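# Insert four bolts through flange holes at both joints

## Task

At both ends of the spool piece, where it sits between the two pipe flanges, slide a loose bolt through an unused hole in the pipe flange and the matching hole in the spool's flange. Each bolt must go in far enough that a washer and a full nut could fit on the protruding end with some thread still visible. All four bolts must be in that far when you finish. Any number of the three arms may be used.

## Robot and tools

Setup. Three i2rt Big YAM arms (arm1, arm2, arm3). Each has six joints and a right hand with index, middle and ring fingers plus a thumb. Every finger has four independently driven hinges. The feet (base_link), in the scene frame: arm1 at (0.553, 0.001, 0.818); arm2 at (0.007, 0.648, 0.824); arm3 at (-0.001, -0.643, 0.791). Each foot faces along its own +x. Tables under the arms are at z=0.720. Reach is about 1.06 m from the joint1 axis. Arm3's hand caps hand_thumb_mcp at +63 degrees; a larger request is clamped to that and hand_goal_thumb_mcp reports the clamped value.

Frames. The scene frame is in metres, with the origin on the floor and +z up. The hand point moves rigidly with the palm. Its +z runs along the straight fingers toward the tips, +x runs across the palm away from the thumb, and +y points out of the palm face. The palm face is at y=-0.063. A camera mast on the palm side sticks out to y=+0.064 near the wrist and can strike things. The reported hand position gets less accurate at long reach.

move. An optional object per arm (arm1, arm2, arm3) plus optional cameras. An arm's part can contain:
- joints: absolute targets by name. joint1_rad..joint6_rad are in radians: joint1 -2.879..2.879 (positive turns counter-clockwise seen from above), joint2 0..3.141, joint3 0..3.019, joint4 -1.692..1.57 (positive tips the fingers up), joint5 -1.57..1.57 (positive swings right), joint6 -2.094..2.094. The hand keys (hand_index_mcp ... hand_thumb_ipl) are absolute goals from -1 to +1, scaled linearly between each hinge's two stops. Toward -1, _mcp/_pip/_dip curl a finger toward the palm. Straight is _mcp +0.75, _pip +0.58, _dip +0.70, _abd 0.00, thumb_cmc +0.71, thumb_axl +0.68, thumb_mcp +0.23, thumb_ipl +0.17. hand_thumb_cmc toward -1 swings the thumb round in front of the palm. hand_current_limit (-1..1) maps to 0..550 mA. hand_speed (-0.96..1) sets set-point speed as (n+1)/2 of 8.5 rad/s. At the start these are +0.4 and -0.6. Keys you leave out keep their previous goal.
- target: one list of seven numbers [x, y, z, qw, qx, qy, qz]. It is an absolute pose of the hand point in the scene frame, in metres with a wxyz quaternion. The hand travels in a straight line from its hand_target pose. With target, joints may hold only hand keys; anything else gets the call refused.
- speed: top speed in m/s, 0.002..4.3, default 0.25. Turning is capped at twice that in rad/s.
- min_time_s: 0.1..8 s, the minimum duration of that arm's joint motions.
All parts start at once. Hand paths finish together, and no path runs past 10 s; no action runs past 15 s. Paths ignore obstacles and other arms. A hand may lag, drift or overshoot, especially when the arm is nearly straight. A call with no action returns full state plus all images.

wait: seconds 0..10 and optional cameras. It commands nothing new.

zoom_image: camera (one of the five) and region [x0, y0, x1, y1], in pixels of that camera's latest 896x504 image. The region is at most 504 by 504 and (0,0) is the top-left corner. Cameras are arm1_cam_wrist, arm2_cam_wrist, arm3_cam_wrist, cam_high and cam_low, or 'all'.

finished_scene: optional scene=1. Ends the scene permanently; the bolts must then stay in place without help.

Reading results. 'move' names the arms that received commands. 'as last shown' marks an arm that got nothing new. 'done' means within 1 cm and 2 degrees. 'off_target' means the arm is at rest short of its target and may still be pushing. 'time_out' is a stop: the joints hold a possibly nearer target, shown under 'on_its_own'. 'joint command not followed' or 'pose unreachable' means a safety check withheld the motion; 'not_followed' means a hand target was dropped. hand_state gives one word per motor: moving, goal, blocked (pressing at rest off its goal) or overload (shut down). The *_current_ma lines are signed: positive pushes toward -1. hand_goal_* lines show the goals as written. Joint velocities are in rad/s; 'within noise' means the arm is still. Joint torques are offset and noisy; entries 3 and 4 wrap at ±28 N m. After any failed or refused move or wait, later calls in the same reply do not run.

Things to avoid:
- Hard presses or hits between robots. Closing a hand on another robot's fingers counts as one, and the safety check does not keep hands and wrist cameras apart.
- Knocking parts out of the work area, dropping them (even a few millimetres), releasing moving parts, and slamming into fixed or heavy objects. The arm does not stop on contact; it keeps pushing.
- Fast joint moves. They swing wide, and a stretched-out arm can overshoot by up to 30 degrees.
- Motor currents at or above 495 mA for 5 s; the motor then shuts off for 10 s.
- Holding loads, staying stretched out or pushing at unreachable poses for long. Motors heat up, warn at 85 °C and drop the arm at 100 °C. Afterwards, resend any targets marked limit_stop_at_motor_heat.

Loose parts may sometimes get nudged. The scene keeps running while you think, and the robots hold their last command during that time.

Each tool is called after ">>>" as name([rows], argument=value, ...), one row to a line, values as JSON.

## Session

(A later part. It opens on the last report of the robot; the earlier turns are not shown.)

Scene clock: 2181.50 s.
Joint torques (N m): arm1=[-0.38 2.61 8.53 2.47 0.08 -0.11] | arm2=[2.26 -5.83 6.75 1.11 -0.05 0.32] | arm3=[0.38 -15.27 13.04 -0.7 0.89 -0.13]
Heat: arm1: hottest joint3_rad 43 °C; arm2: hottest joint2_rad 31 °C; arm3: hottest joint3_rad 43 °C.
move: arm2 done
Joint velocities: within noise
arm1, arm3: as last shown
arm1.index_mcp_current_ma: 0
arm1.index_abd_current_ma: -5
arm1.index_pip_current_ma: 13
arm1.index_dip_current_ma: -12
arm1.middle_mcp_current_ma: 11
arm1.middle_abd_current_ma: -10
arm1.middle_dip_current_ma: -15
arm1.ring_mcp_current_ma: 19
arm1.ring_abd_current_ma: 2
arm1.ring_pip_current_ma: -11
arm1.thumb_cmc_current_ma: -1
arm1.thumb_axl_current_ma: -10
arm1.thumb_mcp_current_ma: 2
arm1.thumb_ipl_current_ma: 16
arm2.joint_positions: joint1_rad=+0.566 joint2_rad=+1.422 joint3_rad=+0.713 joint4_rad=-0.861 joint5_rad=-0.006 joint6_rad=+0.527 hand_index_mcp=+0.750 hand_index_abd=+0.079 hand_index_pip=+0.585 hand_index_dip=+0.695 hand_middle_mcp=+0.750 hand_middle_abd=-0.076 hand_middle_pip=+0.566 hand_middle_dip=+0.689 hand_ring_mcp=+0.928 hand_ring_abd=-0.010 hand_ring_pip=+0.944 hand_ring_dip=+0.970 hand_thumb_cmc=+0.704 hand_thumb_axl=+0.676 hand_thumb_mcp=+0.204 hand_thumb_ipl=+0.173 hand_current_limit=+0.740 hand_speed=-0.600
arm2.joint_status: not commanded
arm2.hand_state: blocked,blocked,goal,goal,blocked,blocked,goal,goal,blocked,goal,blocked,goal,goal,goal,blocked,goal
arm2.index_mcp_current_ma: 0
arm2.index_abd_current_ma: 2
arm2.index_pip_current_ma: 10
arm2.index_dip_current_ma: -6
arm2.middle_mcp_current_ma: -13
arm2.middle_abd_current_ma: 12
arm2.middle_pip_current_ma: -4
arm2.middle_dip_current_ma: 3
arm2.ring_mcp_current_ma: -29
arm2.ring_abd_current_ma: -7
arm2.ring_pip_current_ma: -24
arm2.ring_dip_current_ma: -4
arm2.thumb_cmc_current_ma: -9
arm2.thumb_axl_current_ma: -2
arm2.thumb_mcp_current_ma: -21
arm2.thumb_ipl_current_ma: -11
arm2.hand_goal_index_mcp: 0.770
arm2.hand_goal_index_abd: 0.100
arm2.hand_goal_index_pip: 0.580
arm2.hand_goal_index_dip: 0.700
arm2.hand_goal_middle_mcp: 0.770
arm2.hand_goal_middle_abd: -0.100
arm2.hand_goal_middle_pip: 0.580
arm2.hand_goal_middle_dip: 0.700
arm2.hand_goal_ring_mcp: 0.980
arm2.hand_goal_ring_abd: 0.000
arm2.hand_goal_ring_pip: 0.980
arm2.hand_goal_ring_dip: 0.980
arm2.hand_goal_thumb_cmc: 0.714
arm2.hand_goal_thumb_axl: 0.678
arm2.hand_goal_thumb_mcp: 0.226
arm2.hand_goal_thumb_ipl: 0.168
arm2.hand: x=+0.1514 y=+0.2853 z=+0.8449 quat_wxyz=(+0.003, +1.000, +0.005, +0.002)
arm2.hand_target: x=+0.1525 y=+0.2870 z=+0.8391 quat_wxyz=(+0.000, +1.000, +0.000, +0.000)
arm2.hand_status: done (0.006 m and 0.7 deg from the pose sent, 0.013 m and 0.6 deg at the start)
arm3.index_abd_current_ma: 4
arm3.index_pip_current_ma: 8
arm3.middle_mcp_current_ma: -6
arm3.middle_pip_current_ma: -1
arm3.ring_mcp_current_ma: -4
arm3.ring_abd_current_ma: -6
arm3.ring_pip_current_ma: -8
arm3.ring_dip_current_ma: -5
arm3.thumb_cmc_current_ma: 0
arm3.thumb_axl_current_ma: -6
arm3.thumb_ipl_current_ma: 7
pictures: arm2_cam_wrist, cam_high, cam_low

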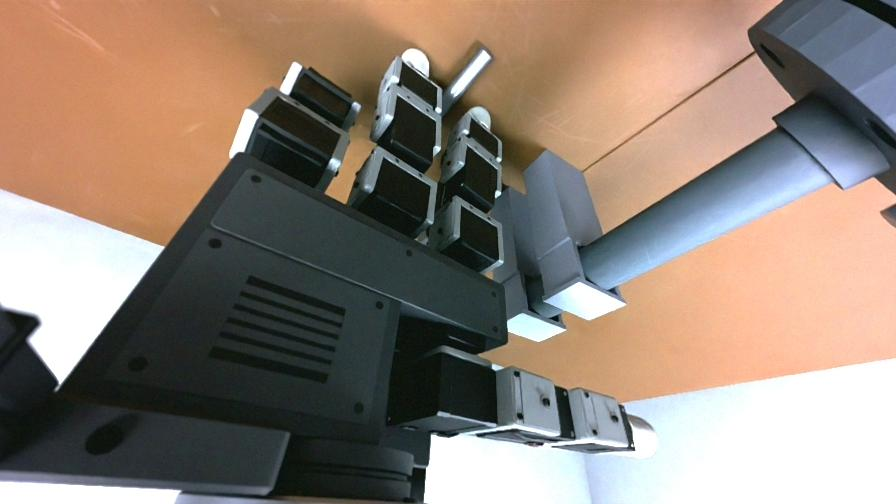

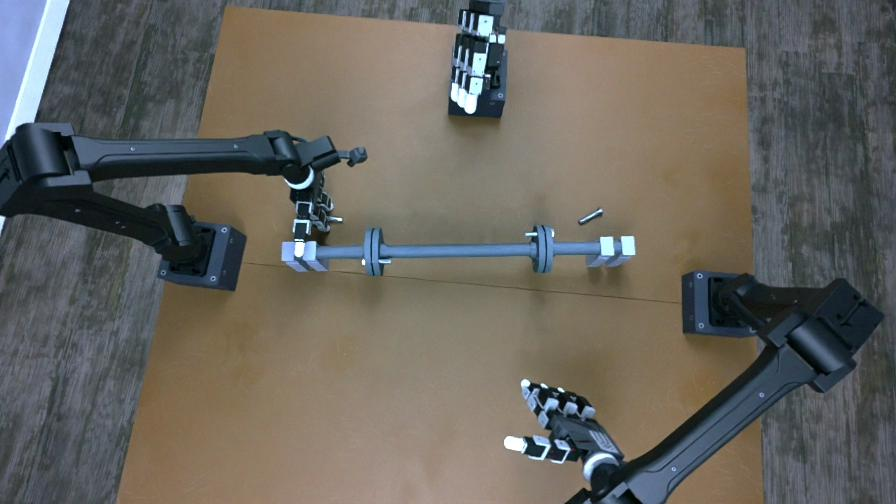

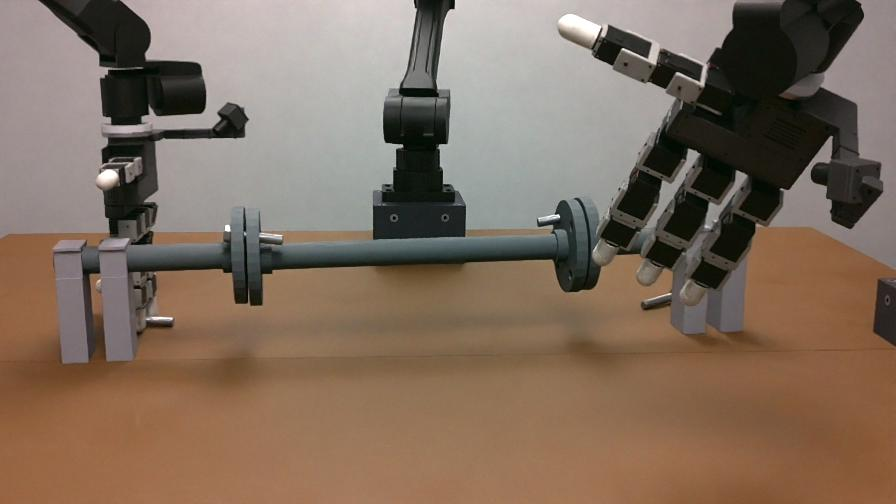

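>>> move(arm2={"joints": {"hand_index_abd": -0.12, "hand_middle_abd": 0.12, "hand_speed": -0.8}}, cameras=["cam_high", "cam_low", "arm2_cam_wrist"])

>>> zoom_image(camera="cam_high", region=[280, 170, 380, 250])

>>> zoom_image(camera="arm2_cam_wrist", region=[340, 0, 560, 180])

>>> zoom_image(camera="cam_low", region=[100, 250, 200, 350])

Scene clock: 2192.83 s.
Joint torques (N m): arm1=[-0.32 2.61 8.51 2.45 0.08 -0.12] | arm2=[2.26 -5.83 6.75 1.11 -0.05 0.32] | arm3=[0.38 -15.33 13.04 -0.7 0.89 -0.13]
Heat: arm1: hottest joint3_rad 43 °C; arm2: hottest joint2_rad 31 °C; arm3: hottest joint3_rad 43 °C.
move: arm2 off_target
Joint velocities: within noise
arm1, arm3: as last shown
arm1.index_mcp_current_ma: -17
arm1.index_abd_current_ma: -26
arm1.index_pip_current_ma: 8
arm1.index_dip_current_ma: 7
arm1.middle_mcp_current_ma: 8
arm1.middle_abd_current_ma: -5
arm1.middle_pip_current_ma: -4
arm1.middle_dip_current_ma: 18
arm1.ring_mcp_current_ma: 8
arm1.ring_abd_current_ma: -7
arm1.ring_pip_current_ma: 5
arm1.ring_dip_current_ma: 2
arm1.thumb_cmc_current_ma: 1
arm1.thumb_axl_current_ma: 5
arm1.thumb_mcp_current_ma: 5
arm1.thumb_ipl_current_ma: -2
arm2.joint_positions: joint1_rad=+0.566 joint2_rad=+1.422 joint3_rad=+0.713 joint4_rad=-0.861 joint5_rad=-0.006 joint6_rad=+0.527 hand_index_mcp=+0.750 hand_index_abd=+0.076 hand_index_pip=+0.586 hand_index_dip=+0.695 hand_middle_mcp=+0.750 hand_middle_abd=-0.054 hand_middle_pip=+0.566 hand_middle_dip=+0.689 hand_ring_mcp=+0.928 hand_ring_abd=-0.010 hand_ring_pip=+0.944 hand_ring_dip=+0.970 hand_thumb_cmc=+0.704 hand_thumb_axl=+0.676 hand_thumb_mcp=+0.204 hand_thumb_ipl=+0.173 hand_current_limit=+0.740 hand_speed=-0.800
arm2.joint_status: hand_index_abd off_target (ended at +0.076, target -0.120); hand_middle_abd off_target (ended at -0.054, target +0.120); the others done
arm2.hand_state: blocked,blocked,goal,goal,blocked,blocked,goal,goal,blocked,goal,blocked,goal,goal,goal,blocked,goal
arm2.index_mcp_current_ma: -6
arm2.index_abd_current_ma: 88
arm2.index_pip_current_ma: 7
arm2.index_dip_current_ma: -9
arm2.middle_mcp_current_ma: -16
arm2.middle_abd_current_ma: -63
arm2.middle_pip_current_ma: -10
arm2.middle_dip_current_ma: 2
arm2.ring_mcp_current_ma: -26
arm2.ring_abd_current_ma: -8
arm2.ring_pip_current_ma: -18
arm2.ring_dip_current_ma: -2
arm2.thumb_cmc_current_ma: -15
arm2.thumb_axl_current_ma: -1
arm2.thumb_mcp_current_ma: -24
arm2.thumb_ipl_current_ma: -9
arm2.hand_goal_index_mcp: 0.770
arm2.hand_goal_index_abd: -0.120
arm2.hand_goal_index_pip: 0.580
arm2.hand_goal_index_dip: 0.700
arm2.hand_goal_middle_mcp: 0.770
arm2.hand_goal_middle_abd: 0.120
arm2.hand_goal_middle_pip: 0.580
arm2.hand_goal_middle_dip: 0.700
arm2.hand_goal_ring_mcp: 0.980
arm2.hand_goal_ring_abd: 0.000
arm2.hand_goal_ring_pip: 0.980
arm2.hand_goal_ring_dip: 0.980
arm2.hand_goal_thumb_cmc: 0.714
arm2.hand_goal_thumb_axl: 0.678
arm2.hand_goal_thumb_mcp: 0.226
arm2.hand_goal_thumb_ipl: 0.168
arm2.hand: x=+0.1514 y=+0.2853 z=+0.8449 quat_wxyz=(+0.003, +1.000, +0.005, +0.002)
arm2.hand_target: x=+0.1525 y=+0.2870 z=+0.8391 quat_wxyz=(+0.000, +1.000, +0.000, +0.000)
arm2.hand_status: not commanded
arm3.index_abd_current_ma: 8
arm3.index_pip_current_ma: 13
arm3.index_dip_current_ma: 8
arm3.middle_mcp_current_ma: -11
arm3.middle_abd_current_ma: 1
arm3.middle_pip_current_ma: 5
arm3.middle_dip_current_ma: 0
arm3.ring_mcp_current_ma: -5
arm3.ring_abd_current_ma: -11
arm3.ring_pip_current_ma: -7
arm3.ring_dip_current_ma: -1
arm3.thumb_cmc_current_ma: 7
arm3.thumb_axl_current_ma: -2
arm3.thumb_mcp_current_ma: 2
arm3.thumb_ipl_current_ma: 2
pictures: arm2_cam_wrist, cam_high, cam_low

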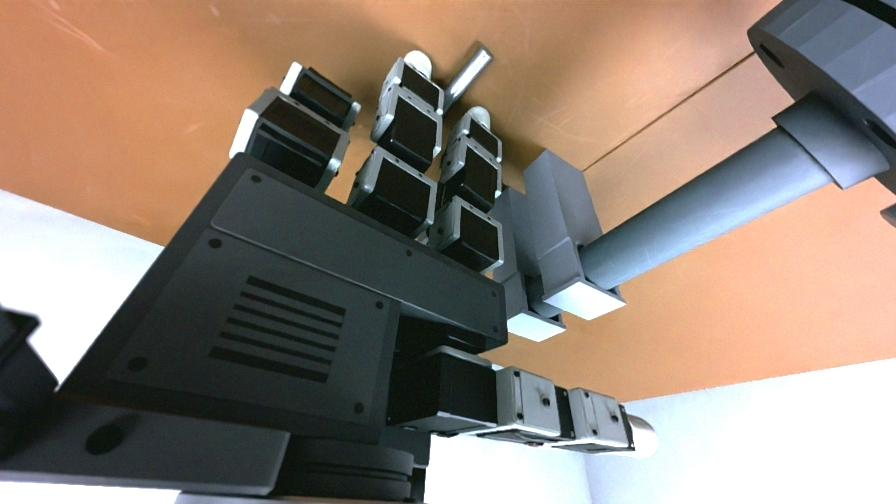

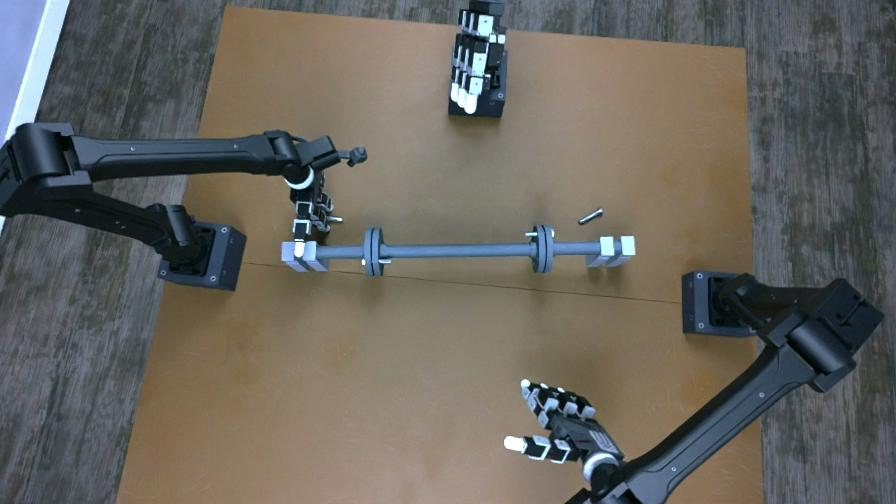

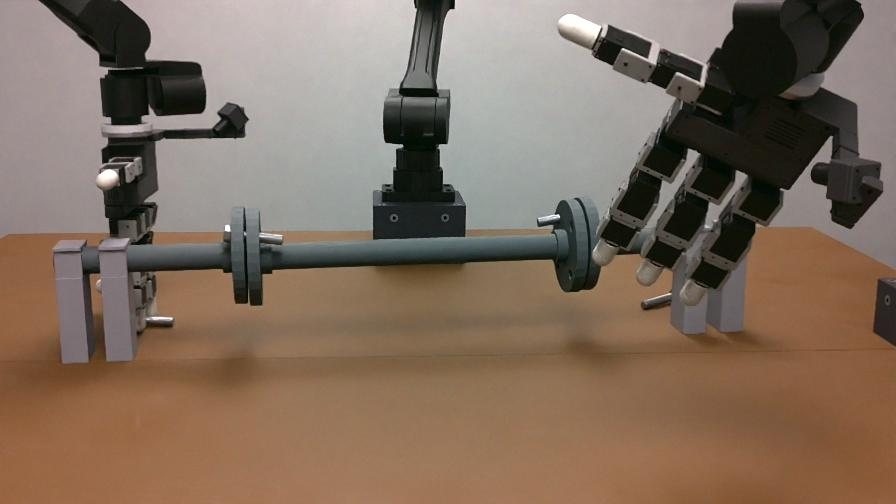

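Scaled by 5.040.

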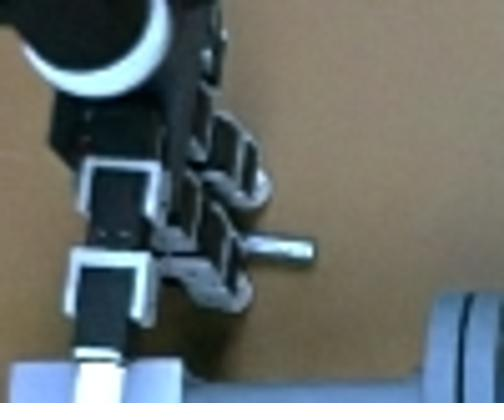

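Scaled by 2.291.

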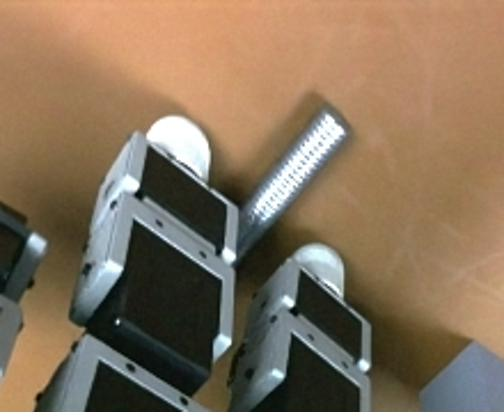

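Scaled by 5.040.

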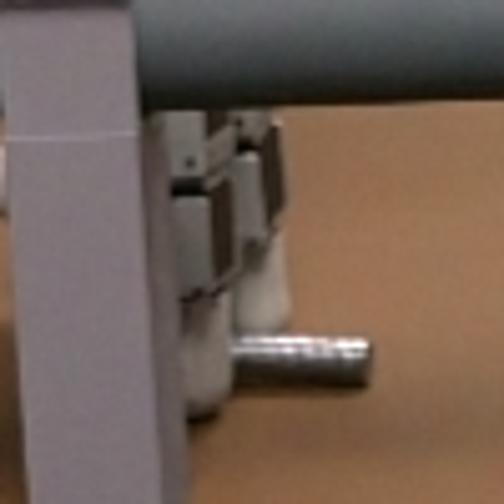

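>>> move(arm2={"target": [0.1525, 0.287, 0.8465, 0.0, 1.0, 0.0, 0.0], "speed": 0.04}, cameras=["cam_low"])

>>> zoom_image(camera="cam_low", region=[100, 250, 200, 350])

Scene clock: 2203.97 s.
Joint torques (N m): arm1=[-0.32 2.61 8.51 2.47 0.08 -0.12] | arm2=[2.26 -6.95 7.49 0.16 -0.05 0.31] | arm3=[0.38 -15.27 13.05 -0.72 0.89 -0.13]
Heat: arm1: hottest joint3_rad 43 °C; arm2: hottest joint2_rad 31 °C; arm3: hottest joint3_rad 43 °C.
move: arm2 done
Joint velocities: within noise
arm1.joint_positions: joint1_rad=-0.143 joint2_rad=+0.611 joint3_rad=+1.333 joint4_rad=-1.370 joint5_rad=-0.068 joint6_rad=+1.161 hand_index_mcp=+0.753 hand_index_abd=+0.000 hand_index_pip=+0.577 hand_index_dip=+0.696 hand_middle_mcp=+0.753 hand_middle_abd=+0.000 hand_middle_pip=+0.577 hand_middle_dip=+0.696 hand_ring_mcp=+0.754 hand_ring_abd=+0.000 hand_ring_pip=+0.577 hand_ring_dip=+0.696 hand_thumb_cmc=+0.714 hand_thumb_axl=+0.677 hand_thumb_mcp=+0.225 hand_thumb_ipl=+0.168 hand_current_limit=+0.400 hand_speed=-0.600
arm1.joint_status: not commanded
arm1.hand_state: goal,goal,goal,goal,goal,goal,goal,goal,goal,goal,goal,goal,goal,goal,goal,goal
arm1.index_mcp_current_ma: 3
arm1.index_abd_current_ma: 10
arm1.index_pip_current_ma: 23
arm1.index_dip_current_ma: -11
arm1.middle_mcp_current_ma: -2
arm1.middle_abd_current_ma: -4
arm1.middle_pip_current_ma: -2
arm1.middle_dip_current_ma: 3
arm1.ring_mcp_current_ma: 18
arm1.ring_abd_current_ma: 8
arm1.ring_pip_current_ma: -9
arm1.ring_dip_current_ma: 11
arm1.thumb_cmc_current_ma: 1
arm1.thumb_axl_current_ma: 0
arm1.thumb_mcp_current_ma: 8
arm1.thumb_ipl_current_ma: -6
arm1.hand_goal_index_mcp: 0.754
arm1.hand_goal_index_abd: 0.000
arm1.hand_goal_index_pip: 0.576
arm1.hand_goal_index_dip: 0.696
arm1.hand_goal_middle_mcp: 0.754
arm1.hand_goal_middle_abd: 0.000
arm1.hand_goal_middle_pip: 0.576
arm1.hand_goal_middle_dip: 0.696
arm1.hand_goal_ring_mcp: 0.754
arm1.hand_goal_ring_abd: 0.000
arm1.hand_goal_ring_pip: 0.576
arm1.hand_goal_ring_dip: 0.696
arm1.hand_goal_thumb_cmc: 0.714
arm1.hand_goal_thumb_axl: 0.678
arm1.hand_goal_thumb_mcp: 0.226
arm1.hand_goal_thumb_ipl: 0.168
arm1.hand: x=+0.3141 y=+0.0975 z=+1.3322 quat_wxyz=(+0.435, +0.150, -0.883, -0.092)
arm1.hand_target: x=+0.3163 y=+0.0987 z=+1.3429 quat_wxyz=(+0.445, +0.147, -0.878, -0.096)
arm1.hand_status: not commanded
arm2.joint_positions: joint1_rad=+0.566 joint2_rad=+1.422 joint3_rad=+0.713 joint4_rad=-0.864 joint5_rad=-0.006 joint6_rad=+0.527 hand_index_mcp=+0.750 hand_index_abd=+0.070 hand_index_pip=+0.580 hand_index_dip=+0.693 hand_middle_mcp=+0.747 hand_middle_abd=-0.053 hand_middle_pip=+0.566 hand_middle_dip=+0.689 hand_ring_mcp=+0.928 hand_ring_abd=-0.010 hand_ring_pip=+0.944 hand_ring_dip=+0.970 hand_thumb_cmc=+0.704 hand_thumb_axl=+0.676 hand_thumb_mcp=+0.204 hand_thumb_ipl=+0.173 hand_current_limit=+0.740 hand_speed=-0.800
arm2.joint_status: not commanded
arm2.hand_state: blocked,blocked,goal,goal,blocked,blocked,goal,goal,blocked,goal,blocked,goal,goal,goal,blocked,goal
arm2.index_mcp_current_ma: -2
arm2.index_abd_current_ma: 83
arm2.index_pip_current_ma: 2
arm2.index_dip_current_ma: -13
arm2.middle_mcp_current_ma: -16
arm2.middle_abd_current_ma: -59
arm2.middle_pip_current_ma: -5
arm2.middle_dip_current_ma: 7
arm2.ring_mcp_current_ma: -19
arm2.ring_abd_current_ma: -6
arm2.ring_pip_current_ma: -21
arm2.ring_dip_current_ma: 2
arm2.thumb_cmc_current_ma: -11
arm2.thumb_axl_current_ma: -3
arm2.thumb_mcp_current_ma: -20
arm2.thumb_ipl_current_ma: -5
arm2.hand_goal_index_mcp: 0.770
arm2.hand_goal_index_abd: -0.120
arm2.hand_goal_index_pip: 0.580
arm2.hand_goal_index_dip: 0.700
arm2.hand_goal_middle_mcp: 0.770
arm2.hand_goal_middle_abd: 0.120
arm2.hand_goal_middle_pip: 0.580
arm2.hand_goal_middle_dip: 0.700
arm2.hand_goal_ring_mcp: 0.980
arm2.hand_goal_ring_abd: 0.000
arm2.hand_goal_ring_pip: 0.980
arm2.hand_goal_ring_dip: 0.980
arm2.hand_goal_thumb_cmc: 0.714
arm2.hand_goal_thumb_axl: 0.678
arm2.hand_goal_thumb_mcp: 0.226
arm2.hand_goal_thumb_ipl: 0.168
arm2.hand: x=+0.1510 y=+0.2859 z=+0.8447 quat_wxyz=(+0.002, +1.000, +0.005, +0.001)
arm2.hand_target: x=+0.1525 y=+0.2869 z=+0.8465 quat_wxyz=(+0.000, +1.000, +0.000, +0.000)
arm2.hand_status: done (0.003 m and 0.6 deg from the pose sent, 0.003 m and 0.7 deg at the start)
arm3.joint_positions: joint1_rad=+0.795 joint2_rad=+1.802 joint3_rad=+1.581 joint4_rad=-1.588 joint5_rad=+0.637 joint6_rad=-0.438 hand_index_mcp=+0.740 hand_index_abd=-0.009 hand_index_pip=+0.571 hand_index_dip=+0.696 hand_middle_mcp=+0.741 hand_middle_abd=-0.008 hand_middle_pip=+0.568 hand_middle_dip=+0.696 hand_ring_mcp=+0.742 hand_ring_abd=-0.007 hand_ring_pip=+0.565 hand_ring_dip=+0.693 hand_thumb_cmc=+0.707 hand_thumb_axl=+0.677 hand_thumb_mcp=+0.220 hand_thumb_ipl=+0.168 hand_current_limit=+0.400 hand_speed=-0.600
arm3.joint_status: not commanded
arm3.hand_state: goal,goal,goal,goal,goal,goal,goal,goal,goal,goal,goal,goal,goal,goal,goal,goal
arm3.index_mcp_current_ma: -9
arm3.index_abd_current_ma: 5
arm3.index_pip_current_ma: 8
arm3.index_dip_current_ma: 6
arm3.middle_mcp_current_ma: -5
arm3.middle_abd_current_ma: 4
arm3.middle_pip_current_ma: 4
arm3.middle_dip_current_ma: -1
arm3.ring_mcp_current_ma: -1
arm3.ring_abd_current_ma: -5
arm3.ring_pip_current_ma: -6
arm3.ring_dip_current_ma: -1
arm3.thumb_cmc_current_ma: 1
arm3.thumb_axl_current_ma: 1
arm3.thumb_mcp_current_ma: 5
arm3.thumb_ipl_current_ma: 4
arm3.hand_goal_index_mcp: 0.754
arm3.hand_goal_index_abd: 0.000
arm3.hand_goal_index_pip: 0.576
arm3.hand_goal_index_dip: 0.696
arm3.hand_goal_middle_mcp: 0.754
arm3.hand_goal_middle_abd: 0.000
arm3.hand_goal_middle_pip: 0.576
arm3.hand_goal_middle_dip: 0.696
arm3.hand_goal_ring_mcp: 0.754
arm3.hand_goal_ring_abd: 0.000
arm3.hand_goal_ring_pip: 0.576
arm3.hand_goal_ring_dip: 0.696
arm3.hand_goal_thumb_cmc: 0.714
arm3.hand_goal_thumb_axl: 0.678
arm3.hand_goal_thumb_mcp: 0.226
arm3.hand_goal_thumb_ipl: 0.168
arm3.hand: x=-0.3545 y=-0.1756 z=+0.9563 quat_wxyz=(+0.326, -0.579, +0.746, -0.053)
arm3.hand_target: x=-0.3657 y=-0.1697 z=+0.9769 quat_wxyz=(+0.325, -0.581, +0.745, -0.035)
arm3.hand_status: not commanded

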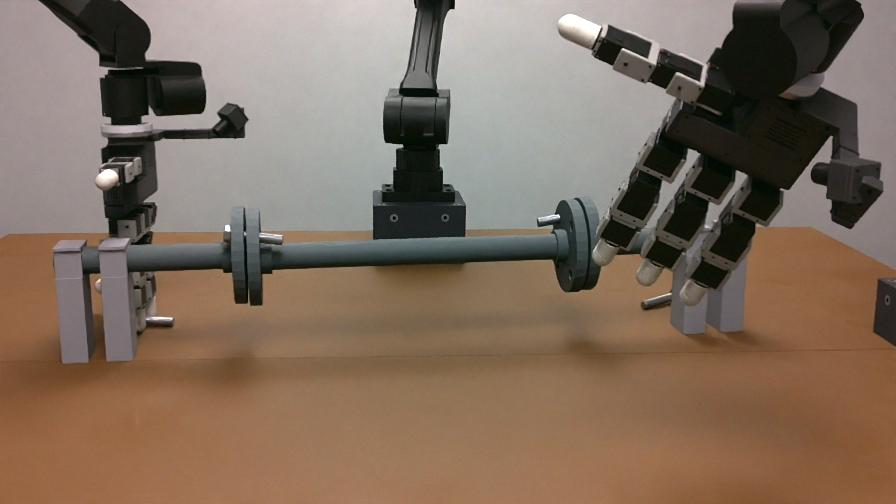

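Scaled by 5.040.

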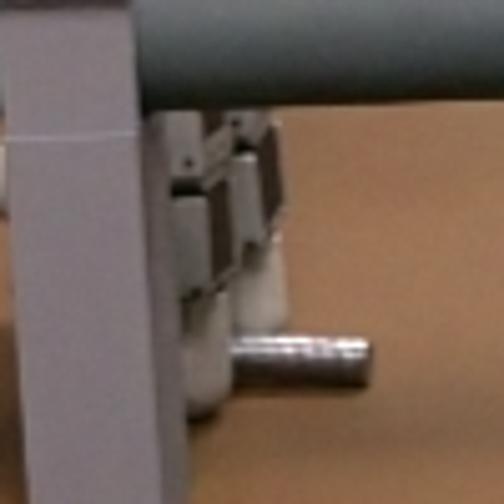

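>>> move(arm2={"joints": {"hand_index_abd": -0.3, "hand_middle_abd": 0.3}}, cameras=["cam_high", "arm2_cam_wrist"])

>>> zoom_image(camera="cam_high", region=[280, 170, 380, 250])

>>> zoom_image(camera="arm2_cam_wrist", region=[340, 0, 560, 180])

Scene clock: 2215.70 s.
Joint torques (N m): arm1=[-0.38 2.61 8.53 2.47 0.08 -0.12] | arm2=[2.26 -6.95 7.49 0.21 -0.05 0.32] | arm3=[0.38 -15.27 13.07 -0.72 0.9 -0.13]
Heat: arm1: hottest joint3_rad 43 °C; arm2: hottest joint2_rad 31 °C; arm3: hottest joint3_rad 43 °C.
move: arm2 off_target
Joint velocities: within noise
arm1, arm3: as last shown
arm1.index_mcp_current_ma: 2
arm1.index_abd_current_ma: -11
arm1.index_pip_current_ma: 0
arm1.index_dip_current_ma: 4
arm1.middle_mcp_current_ma: -13
arm1.middle_pip_current_ma: -6
arm1.middle_dip_current_ma: 10
arm1.ring_mcp_current_ma: 8
arm1.ring_abd_current_ma: 0
arm1.ring_pip_current_ma: -3
arm1.ring_dip_current_ma: -11
arm1.thumb_cmc_current_ma: 6
arm1.thumb_axl_current_ma: -4
arm1.thumb_mcp_current_ma: 4
arm1.thumb_ipl_current_ma: -7
arm2.joint_positions: joint1_rad=+0.566 joint2_rad=+1.422 joint3_rad=+0.713 joint4_rad=-0.865 joint5_rad=-0.006 joint6_rad=+0.527 hand_index_mcp=+0.749 hand_index_abd=+0.050 hand_index_pip=+0.580 hand_index_dip=+0.691 hand_middle_mcp=+0.748 hand_middle_abd=-0.029 hand_middle_pip=+0.566 hand_middle_dip=+0.689 hand_ring_mcp=+0.928 hand_ring_abd=-0.010 hand_ring_pip=+0.944 hand_ring_dip=+0.970 hand_thumb_cmc=+0.704 hand_thumb_axl=+0.676 hand_thumb_mcp=+0.204 hand_thumb_ipl=+0.173 hand_current_limit=+0.740 hand_speed=-0.800
arm2.joint_status: hand_index_abd off_target (ended at +0.050, target -0.300); hand_middle_abd off_target (ended at -0.029, target +0.300)
arm2.hand_state: blocked,blocked,goal,goal,blocked,blocked,goal,goal,blocked,goal,blocked,goal,goal,goal,blocked,goal
arm2.index_mcp_current_ma: -6
arm2.index_abd_current_ma: 163
arm2.index_pip_current_ma: 1
arm2.index_dip_current_ma: -12
arm2.middle_mcp_current_ma: -17
arm2.middle_abd_current_ma: -141
arm2.middle_pip_current_ma: -2
arm2.middle_dip_current_ma: 7
arm2.ring_mcp_current_ma: -24
arm2.ring_abd_current_ma: -8
arm2.ring_pip_current_ma: -26
arm2.ring_dip_current_ma: 2
arm2.thumb_cmc_current_ma: -9
arm2.thumb_axl_current_ma: -7
arm2.thumb_mcp_current_ma: -19
arm2.thumb_ipl_current_ma: -3
arm2.hand_goal_index_mcp: 0.770
arm2.hand_goal_index_abd: -0.300
arm2.hand_goal_index_pip: 0.580
arm2.hand_goal_index_dip: 0.700
arm2.hand_goal_middle_mcp: 0.770
arm2.hand_goal_middle_abd: 0.300
arm2.hand_goal_middle_pip: 0.580
arm2.hand_goal_middle_dip: 0.700
arm2.hand_goal_ring_mcp: 0.980
arm2.hand_goal_ring_abd: 0.000
arm2.hand_goal_ring_pip: 0.980
arm2.hand_goal_ring_dip: 0.980
arm2.hand_goal_thumb_cmc: 0.714
arm2.hand_goal_thumb_axl: 0.678
arm2.hand_goal_thumb_mcp: 0.226
arm2.hand_goal_thumb_ipl: 0.168
arm2.hand: x=+0.1509 y=+0.2862 z=+0.8446 quat_wxyz=(+0.001, +1.000, +0.005, +0.001)
arm2.hand_target: x=+0.1525 y=+0.2870 z=+0.8465 quat_wxyz=(+0.000, +1.000, +0.000, +0.000)
arm2.hand_status: not commanded
arm3.index_mcp_current_ma: -6
arm3.index_abd_current_ma: 9
arm3.index_pip_current_ma: 9
arm3.index_dip_current_ma: 8
arm3.middle_mcp_current_ma: -14
arm3.middle_abd_current_ma: 2
arm3.middle_pip_current_ma: 5
arm3.middle_dip_current_ma: 3
arm3.ring_mcp_current_ma: 0
arm3.ring_abd_current_ma: -8
arm3.ring_pip_current_ma: -9
arm3.ring_dip_current_ma: 2
arm3.thumb_cmc_current_ma: 4
arm3.thumb_axl_current_ma: -4
arm3.thumb_mcp_current_ma: -3
arm3.thumb_ipl_current_ma: 7
pictures: arm2_cam_wrist, cam_high

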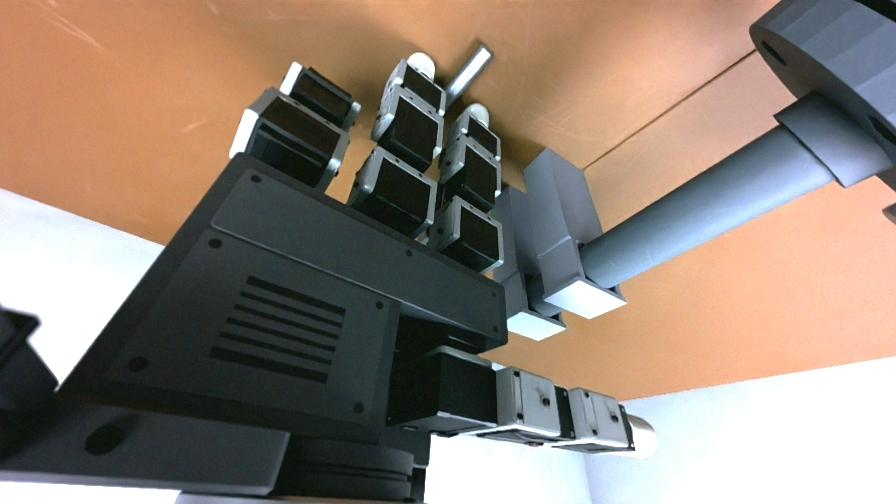

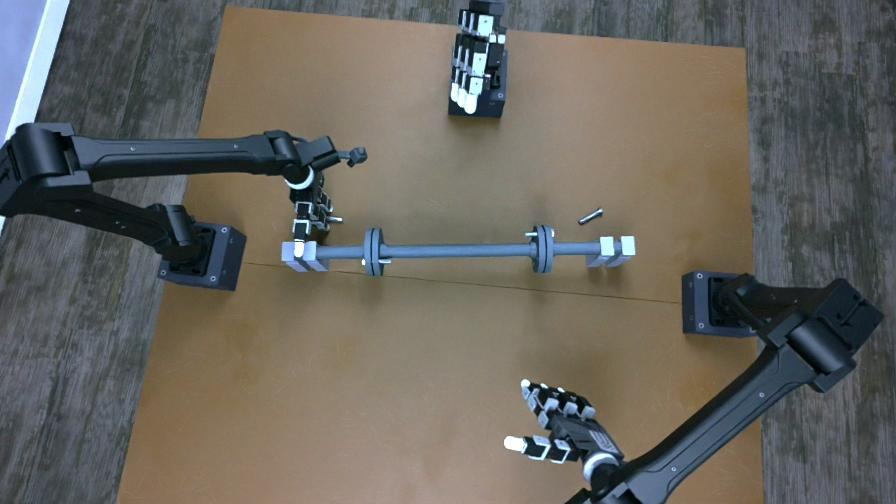

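Scaled by 5.040.

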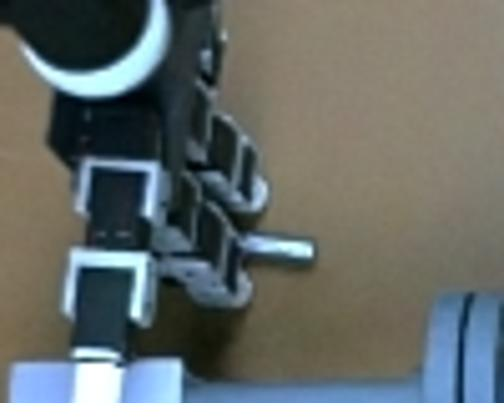

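Scaled by 2.291.

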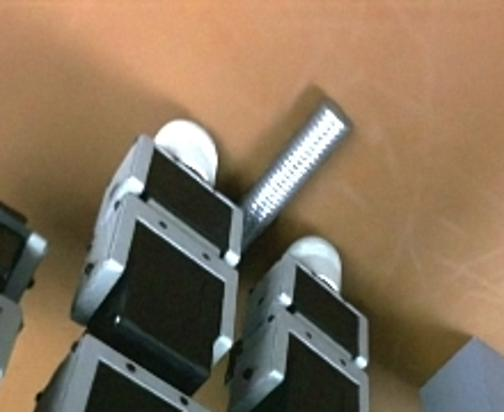

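>>> move(arm2={"target": [0.1525, 0.287, 0.8505, 0.0, 1.0, 0.0, 0.0], "speed": 0.04}, cameras=["arm2_cam_wrist"])

>>> zoom_image(camera="arm2_cam_wrist", region=[340, 0, 560, 180])

Scene clock: 2226.00 s.
Joint torques (N m): arm1=[-0.32 2.55 8.51 2.45 0.08 -0.12] | arm2=[2.2 -7.47 7.88 0.08 -0.05 0.31] | arm3=[0.38 -15.33 13.05 -0.72 0.89 -0.13]
Heat: arm1: hottest joint3_rad 43 °C; arm2: hottest joint2_rad 30 °C; arm3: hottest joint3_rad 43 °C.
move: arm2 done
Joint velocities: within noise
arm1, arm3: as last shown
arm1.index_mcp_current_ma: -8
arm1.index_abd_current_ma: -9
arm1.index_pip_current_ma: 10
arm1.index_dip_current_ma: 0
arm1.middle_mcp_current_ma: -7
arm1.middle_abd_current_ma: 3
arm1.middle_dip_current_ma: 9
arm1.ring_mcp_current_ma: 13
arm1.ring_abd_current_ma: 17
arm1.ring_pip_current_ma: 9
arm1.ring_dip_current_ma: -3
arm1.thumb_cmc_current_ma: -5
arm1.thumb_axl_current_ma: 11
arm1.thumb_mcp_current_ma: 9
arm1.thumb_ipl_current_ma: 2
arm2.joint_positions: joint1_rad=+0.566 joint2_rad=+1.421 joint3_rad=+0.713 joint4_rad=-0.876 joint5_rad=-0.006 joint6_rad=+0.528 hand_index_mcp=+0.749 hand_index_abd=-0.079 hand_index_pip=+0.580 hand_index_dip=+0.691 hand_middle_mcp=+0.745 hand_middle_abd=+0.073 hand_middle_pip=+0.566 hand_middle_dip=+0.689 hand_ring_mcp=+0.929 hand_ring_abd=-0.007 hand_ring_pip=+0.944 hand_ring_dip=+0.970 hand_thumb_cmc=+0.705 hand_thumb_axl=+0.676 hand_thumb_mcp=+0.204 hand_thumb_ipl=+0.173 hand_current_limit=+0.740 hand_speed=-0.800
arm2.joint_status: not commanded
arm2.hand_state: blocked,blocked,goal,goal,blocked,blocked,goal,goal,blocked,goal,blocked,goal,goal,goal,blocked,goal
arm2.index_mcp_current_ma: -8
arm2.index_abd_current_ma: 102
arm2.index_pip_current_ma: 0
arm2.index_dip_current_ma: -9
arm2.middle_mcp_current_ma: -25
arm2.middle_abd_current_ma: -89
arm2.middle_pip_current_ma: -3
arm2.middle_dip_current_ma: 10
arm2.ring_mcp_current_ma: -23
arm2.ring_abd_current_ma: -10
arm2.ring_pip_current_ma: -25
arm2.ring_dip_current_ma: -2
arm2.thumb_cmc_current_ma: -11
arm2.thumb_axl_current_ma: -1
arm2.thumb_mcp_current_ma: -21
arm2.thumb_ipl_current_ma: -5
arm2.hand_goal_index_mcp: 0.770
arm2.hand_goal_index_abd: -0.300
arm2.hand_goal_index_pip: 0.580
arm2.hand_goal_index_dip: 0.700
arm2.hand_goal_middle_mcp: 0.770
arm2.hand_goal_middle_abd: 0.300
arm2.hand_goal_middle_pip: 0.580
arm2.hand_goal_middle_dip: 0.700
arm2.hand_goal_ring_mcp: 0.980
arm2.hand_goal_ring_abd: 0.000
arm2.hand_goal_ring_pip: 0.980
arm2.hand_goal_ring_dip: 0.980
arm2.hand_goal_thumb_cmc: 0.714
arm2.hand_goal_thumb_axl: 0.678
arm2.hand_goal_thumb_mcp: 0.226
arm2.hand_goal_thumb_ipl: 0.168
arm2.on_its_own: hand_index_abd moved -0.129 toward your old target -0.300; hand_middle_abd moved +0.102 toward your old target +0.300
arm2.hand: x=+0.1495 y=+0.2885 z=+0.8442 quat_wxyz=(-0.003, +1.000, +0.005, -0.002)
arm2.hand_target: x=+0.1524 y=+0.2870 z=+0.8505 quat_wxyz=(+0.000, +1.000, +0.000, +0.000)
arm2.hand_status: done (0.007 m and 0.7 deg from the pose sent, 0.006 m and 0.6 deg at the start)
arm3.index_mcp_current_ma: -2
arm3.index_abd_current_ma: 6
arm3.index_pip_current_ma: 7
arm3.index_dip_current_ma: 3
arm3.middle_mcp_current_ma: -9
arm3.middle_abd_current_ma: 10
arm3.middle_pip_current_ma: 4
arm3.middle_dip_current_ma: 0
arm3.ring_mcp_current_ma: -2
arm3.ring_abd_current_ma: -10
arm3.ring_pip_current_ma: -7
arm3.ring_dip_current_ma: 0
arm3.thumb_axl_current_ma: -7
arm3.thumb_mcp_current_ma: 2
arm3.thumb_ipl_current_ma: 5

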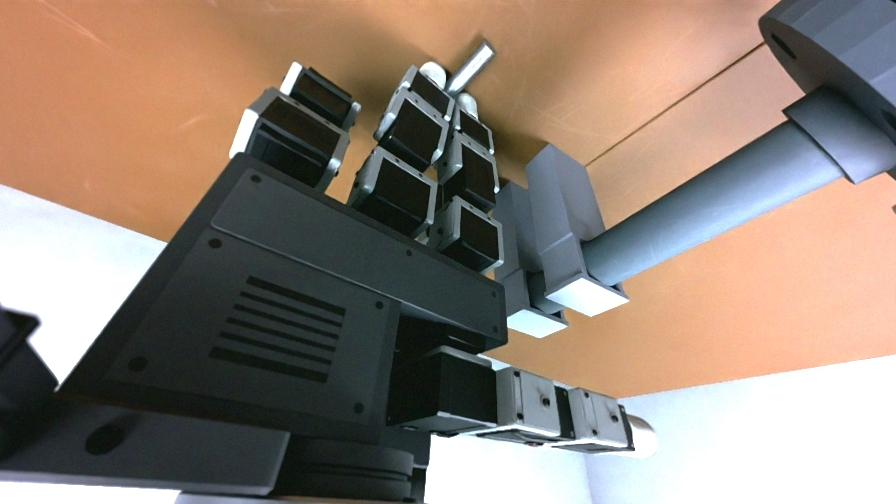

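Scaled by 2.291.

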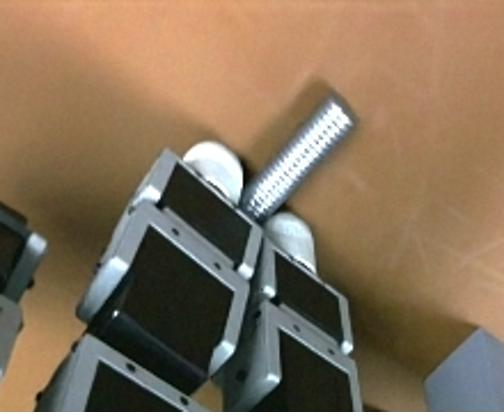

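>>> move(arm2={"joints": {"hand_index_abd": -0.8, "hand_middle_abd": 0.8}}, cameras=["arm2_cam_wrist"])

>>> zoom_image(camera="arm2_cam_wrist", region=[340, 0, 560, 180])

Scene clock: 2233.90 s.
Joint torques (N m): arm1=[-0.32 2.61 8.51 2.47 0.08 -0.11] | arm2=[2.2 -7.47 7.87 0.08 -0.05 0.31] | arm3=[0.32 -15.33 13.04 -0.7 0.89 -0.13]
Heat: arm1: hottest joint3_rad 43 °C; arm2: hottest joint2_rad 30 °C; arm3: hottest joint3_rad 43 °C.
move: arm2 off_target
Joint velocities: within noise
arm1, arm3: as last shown
arm1.index_mcp_current_ma: -3
arm1.index_abd_current_ma: -17
arm1.index_pip_current_ma: -14
arm1.index_dip_current_ma: 2
arm1.middle_mcp_current_ma: 4
arm1.middle_abd_current_ma: -18
arm1.middle_pip_current_ma: -9
arm1.middle_dip_current_ma: -10
arm1.ring_mcp_current_ma: 9
arm1.ring_abd_current_ma: -2
arm1.ring_pip_current_ma: -14
arm1.ring_dip_current_ma: -15
arm1.thumb_cmc_current_ma: 8
arm1.thumb_axl_current_ma: -5
arm1.thumb_mcp_current_ma: -8
arm1.thumb_ipl_current_ma: 18
arm2.joint_positions: joint1_rad=+0.566 joint2_rad=+1.421 joint3_rad=+0.713 joint4_rad=-0.876 joint5_rad=-0.006 joint6_rad=+0.528 hand_index_mcp=+0.749 hand_index_abd=-0.081 hand_index_pip=+0.580 hand_index_dip=+0.691 hand_middle_mcp=+0.745 hand_middle_abd=+0.073 hand_middle_pip=+0.566 hand_middle_dip=+0.689 hand_ring_mcp=+0.929 hand_ring_abd=-0.007 hand_ring_pip=+0.944 hand_ring_dip=+0.970 hand_thumb_cmc=+0.705 hand_thumb_axl=+0.676 hand_thumb_mcp=+0.204 hand_thumb_ipl=+0.173 hand_current_limit=+0.740 hand_speed=-0.800
arm2.joint_status: hand_index_abd off_target (ended at -0.081, target -0.800); hand_middle_abd off_target (ended at +0.073, target +0.800)
arm2.hand_state: blocked,blocked,goal,goal,blocked,blocked,goal,goal,blocked,goal,blocked,goal,goal,goal,blocked,goal
arm2.index_mcp_current_ma: -4
arm2.index_abd_current_ma: 386
arm2.index_pip_current_ma: 5
arm2.index_dip_current_ma: -11
arm2.middle_mcp_current_ma: -24
arm2.middle_abd_current_ma: -378
arm2.middle_pip_current_ma: -3
arm2.middle_dip_current_ma: 8
arm2.ring_mcp_current_ma: -21
arm2.ring_abd_current_ma: -2
arm2.ring_pip_current_ma: -22
arm2.ring_dip_current_ma: -1
arm2.thumb_cmc_current_ma: -10
arm2.thumb_axl_current_ma: -1
arm2.thumb_mcp_current_ma: -19
arm2.thumb_ipl_current_ma: -12
arm2.hand_goal_index_mcp: 0.770
arm2.hand_goal_index_abd: -0.800
arm2.hand_goal_index_pip: 0.580
arm2.hand_goal_index_dip: 0.700
arm2.hand_goal_middle_mcp: 0.770
arm2.hand_goal_middle_abd: 0.800
arm2.hand_goal_middle_pip: 0.580
arm2.hand_goal_middle_dip: 0.700
arm2.hand_goal_ring_mcp: 0.980
arm2.hand_goal_ring_abd: 0.000
arm2.hand_goal_ring_pip: 0.980
arm2.hand_goal_ring_dip: 0.980
arm2.hand_goal_thumb_cmc: 0.714
arm2.hand_goal_thumb_axl: 0.678
arm2.hand_goal_thumb_mcp: 0.226
arm2.hand_goal_thumb_ipl: 0.168
arm2.hand: x=+0.1495 y=+0.2885 z=+0.8442 quat_wxyz=(-0.003, +1.000, +0.005, -0.002)
arm2.hand_target: x=+0.1524 y=+0.2870 z=+0.8505 quat_wxyz=(+0.000, +1.000, +0.000, +0.000)
arm2.hand_status: not commanded
arm3.index_mcp_current_ma: -1
arm3.index_abd_current_ma: 0
arm3.index_pip_current_ma: 9
arm3.index_dip_current_ma: 9
arm3.middle_mcp_current_ma: -7
arm3.middle_abd_current_ma: 4
arm3.middle_pip_current_ma: 0
arm3.middle_dip_current_ma: 2
arm3.ring_mcp_current_ma: -4
arm3.ring_abd_current_ma: -6
arm3.ring_pip_current_ma: -9
arm3.ring_dip_current_ma: 3
arm3.thumb_cmc_current_ma: 8
arm3.thumb_axl_current_ma: -2
arm3.thumb_mcp_current_ma: 6
arm3.thumb_ipl_current_ma: 7

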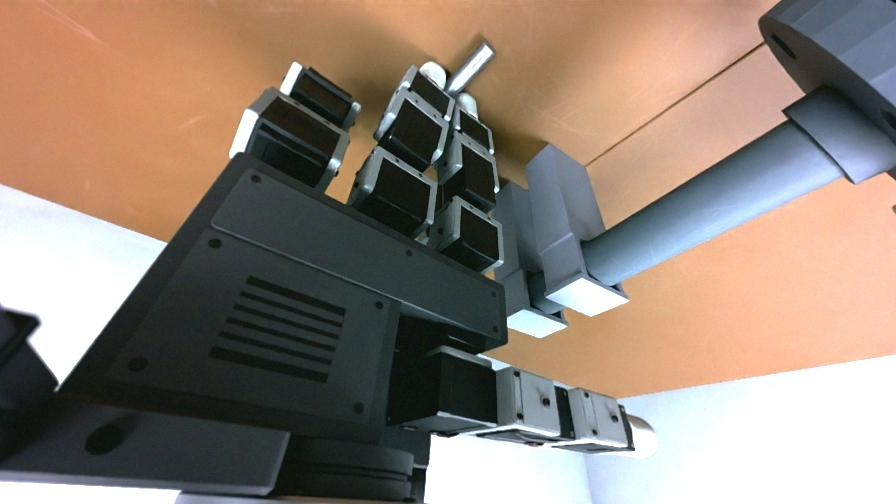

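Scaled by 2.291.

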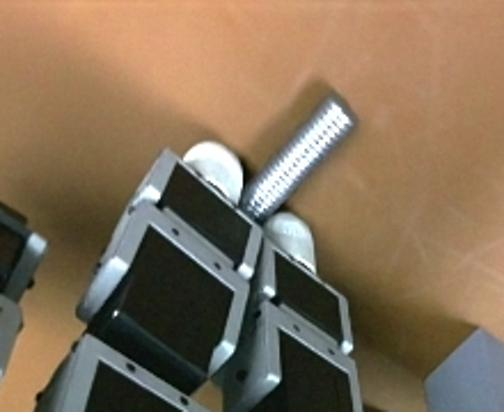

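>>> move(arm2={"target": [0.1515, 0.2875, 0.875, 0.0, 1.0, 0.0, 0.0], "speed": 0.04}, cameras=["arm2_cam_wrist", "cam_low", "cam_high"])

>>> zoom_image(camera="arm2_cam_wrist", region=[340, 0, 560, 180])

>>> zoom_image(camera="cam_low", region=[100, 250, 200, 350])

Scene clock: 2240.63 s.
Joint torques (N m): arm1=[-0.38 2.55 8.51 2.47 0.08 -0.12] | arm2=[2.02 -7.36 10.22 0.12 -0.06 0.29] | arm3=[0.38 -15.33 13.05 -0.72 0.89 -0.13]
Heat: arm1: hottest joint3_rad 43 °C; arm2: hottest joint2_rad 30 °C; arm3: hottest joint3_rad 43 °C.
move: arm2 off_target
Joint velocities: within noise
arm1, arm3: as last shown
arm1.index_mcp_current_ma: 1
arm1.index_abd_current_ma: 0
arm1.index_pip_current_ma: 5
arm1.index_dip_current_ma: -12
arm1.middle_mcp_current_ma: 7
arm1.middle_abd_current_ma: -3
arm1.middle_pip_current_ma: -18
arm1.middle_dip_current_ma: 23
arm1.ring_mcp_current_ma: 10
arm1.ring_abd_current_ma: 12
arm1.ring_pip_current_ma: 9
arm1.ring_dip_current_ma: -4
arm1.thumb_axl_current_ma: 9
arm1.thumb_mcp_current_ma: 4
arm1.thumb_ipl_current_ma: 6
arm2.joint_positions: joint1_rad=+0.566 joint2_rad=+1.374 joint3_rad=+0.717 joint4_rad=-0.960 joint5_rad=-0.006 joint6_rad=+0.528 hand_index_mcp=+0.750 hand_index_abd=-0.081 hand_index_pip=+0.580 hand_index_dip=+0.695 hand_middle_mcp=+0.745 hand_middle_abd=+0.074 hand_middle_pip=+0.566 hand_middle_dip=+0.689 hand_ring_mcp=+0.929 hand_ring_abd=-0.007 hand_ring_pip=+0.944 hand_ring_dip=+0.970 hand_thumb_cmc=+0.700 hand_thumb_axl=+0.676 hand_thumb_mcp=+0.204 hand_thumb_ipl=+0.173 hand_current_limit=+0.740 hand_speed=-0.800
arm2.joint_status: not commanded
arm2.hand_state: blocked,blocked,goal,goal,blocked,blocked,goal,goal,blocked,goal,blocked,goal,goal,goal,blocked,goal
arm2.index_mcp_current_ma: 0
arm2.index_abd_current_ma: 387
arm2.index_pip_current_ma: 5
arm2.index_dip_current_ma: -6
arm2.middle_mcp_current_ma: -24
arm2.middle_abd_current_ma: -381
arm2.middle_pip_current_ma: -7
arm2.middle_dip_current_ma: 5
arm2.ring_mcp_current_ma: -24
arm2.ring_abd_current_ma: -14
arm2.ring_pip_current_ma: -21
arm2.ring_dip_current_ma: -6
arm2.thumb_cmc_current_ma: -14
arm2.thumb_axl_current_ma: -7
arm2.thumb_mcp_current_ma: -20
arm2.thumb_ipl_current_ma: -3
arm2.hand_goal_index_mcp: 0.770
arm2.hand_goal_index_abd: -0.800
arm2.hand_goal_index_pip: 0.580
arm2.hand_goal_index_dip: 0.700
arm2.hand_goal_middle_mcp: 0.770
arm2.hand_goal_middle_abd: 0.800
arm2.hand_goal_middle_pip: 0.580
arm2.hand_goal_middle_dip: 0.700
arm2.hand_goal_ring_mcp: 0.980
arm2.hand_goal_ring_abd: 0.000
arm2.hand_goal_ring_pip: 0.980
arm2.hand_goal_ring_dip: 0.980
arm2.hand_goal_thumb_cmc: 0.714
arm2.hand_goal_thumb_axl: 0.678
arm2.hand_goal_thumb_mcp: 0.226
arm2.hand_goal_thumb_ipl: 0.168
arm2.hand: x=+0.1424 y=+0.3006 z=+0.8576 quat_wxyz=(-0.017, +1.000, +0.005, -0.010)
arm2.hand_target: x=+0.1512 y=+0.2878 z=+0.8751 quat_wxyz=(+0.000, +1.000, +0.000, +0.000)
arm2.hand_status: off_target (0.024 m and 2.4 deg from the pose sent, 0.031 m and 0.7 deg at the start)
arm3.index_abd_current_ma: 1
arm3.index_pip_current_ma: 8
arm3.index_dip_current_ma: 5
arm3.middle_mcp_current_ma: -10
arm3.middle_abd_current_ma: 0
arm3.middle_pip_current_ma: 7
arm3.middle_dip_current_ma: 3
arm3.ring_mcp_current_ma: -2
arm3.ring_abd_current_ma: -10
arm3.ring_pip_current_ma: -6
arm3.ring_dip_current_ma: 1
arm3.thumb_cmc_current_ma: 1
arm3.thumb_axl_current_ma: -6
arm3.thumb_mcp_current_ma: 2
arm3.thumb_ipl_current_ma: 5
pictures: arm2_cam_wrist, cam_high, cam_low

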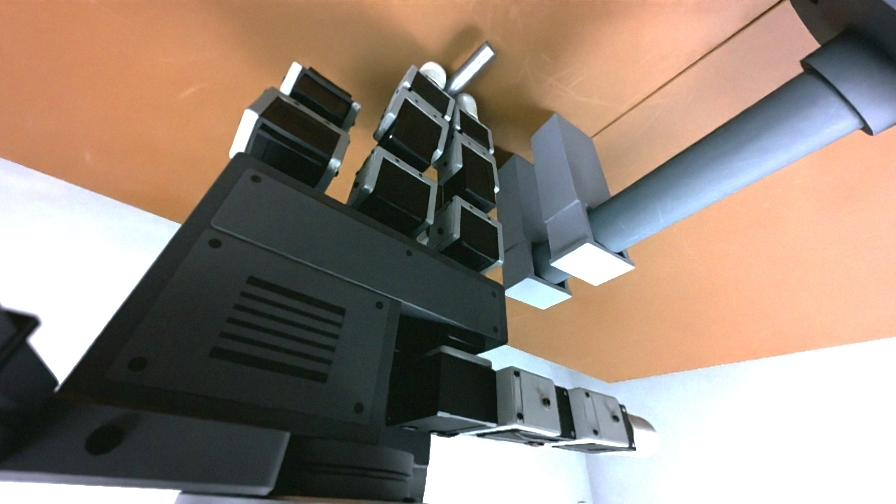

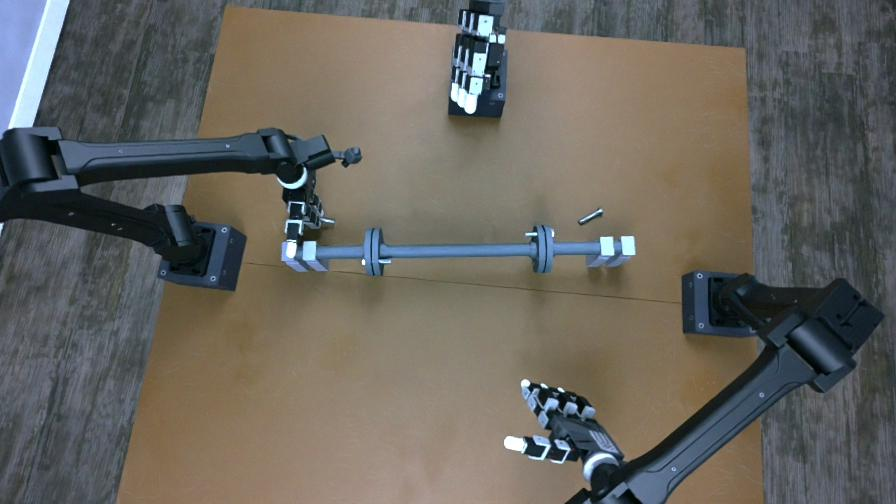

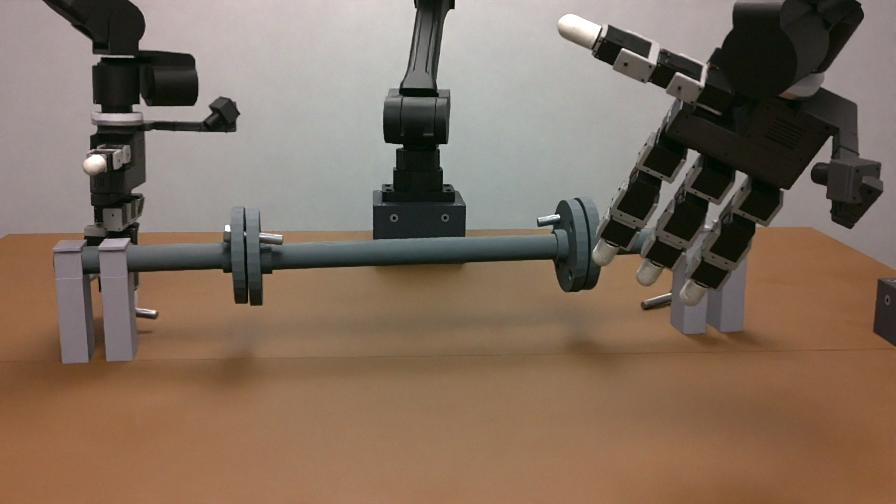

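Scaled by 2.291.

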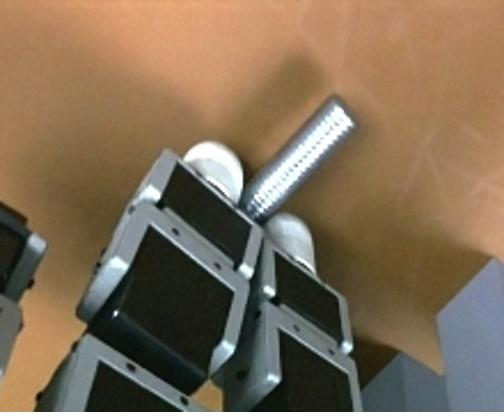

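Scaled by 5.040.

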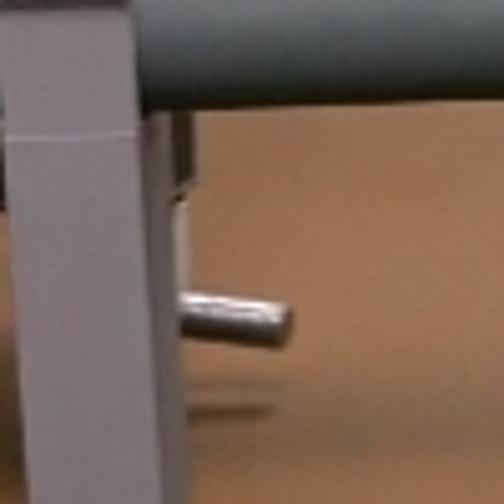

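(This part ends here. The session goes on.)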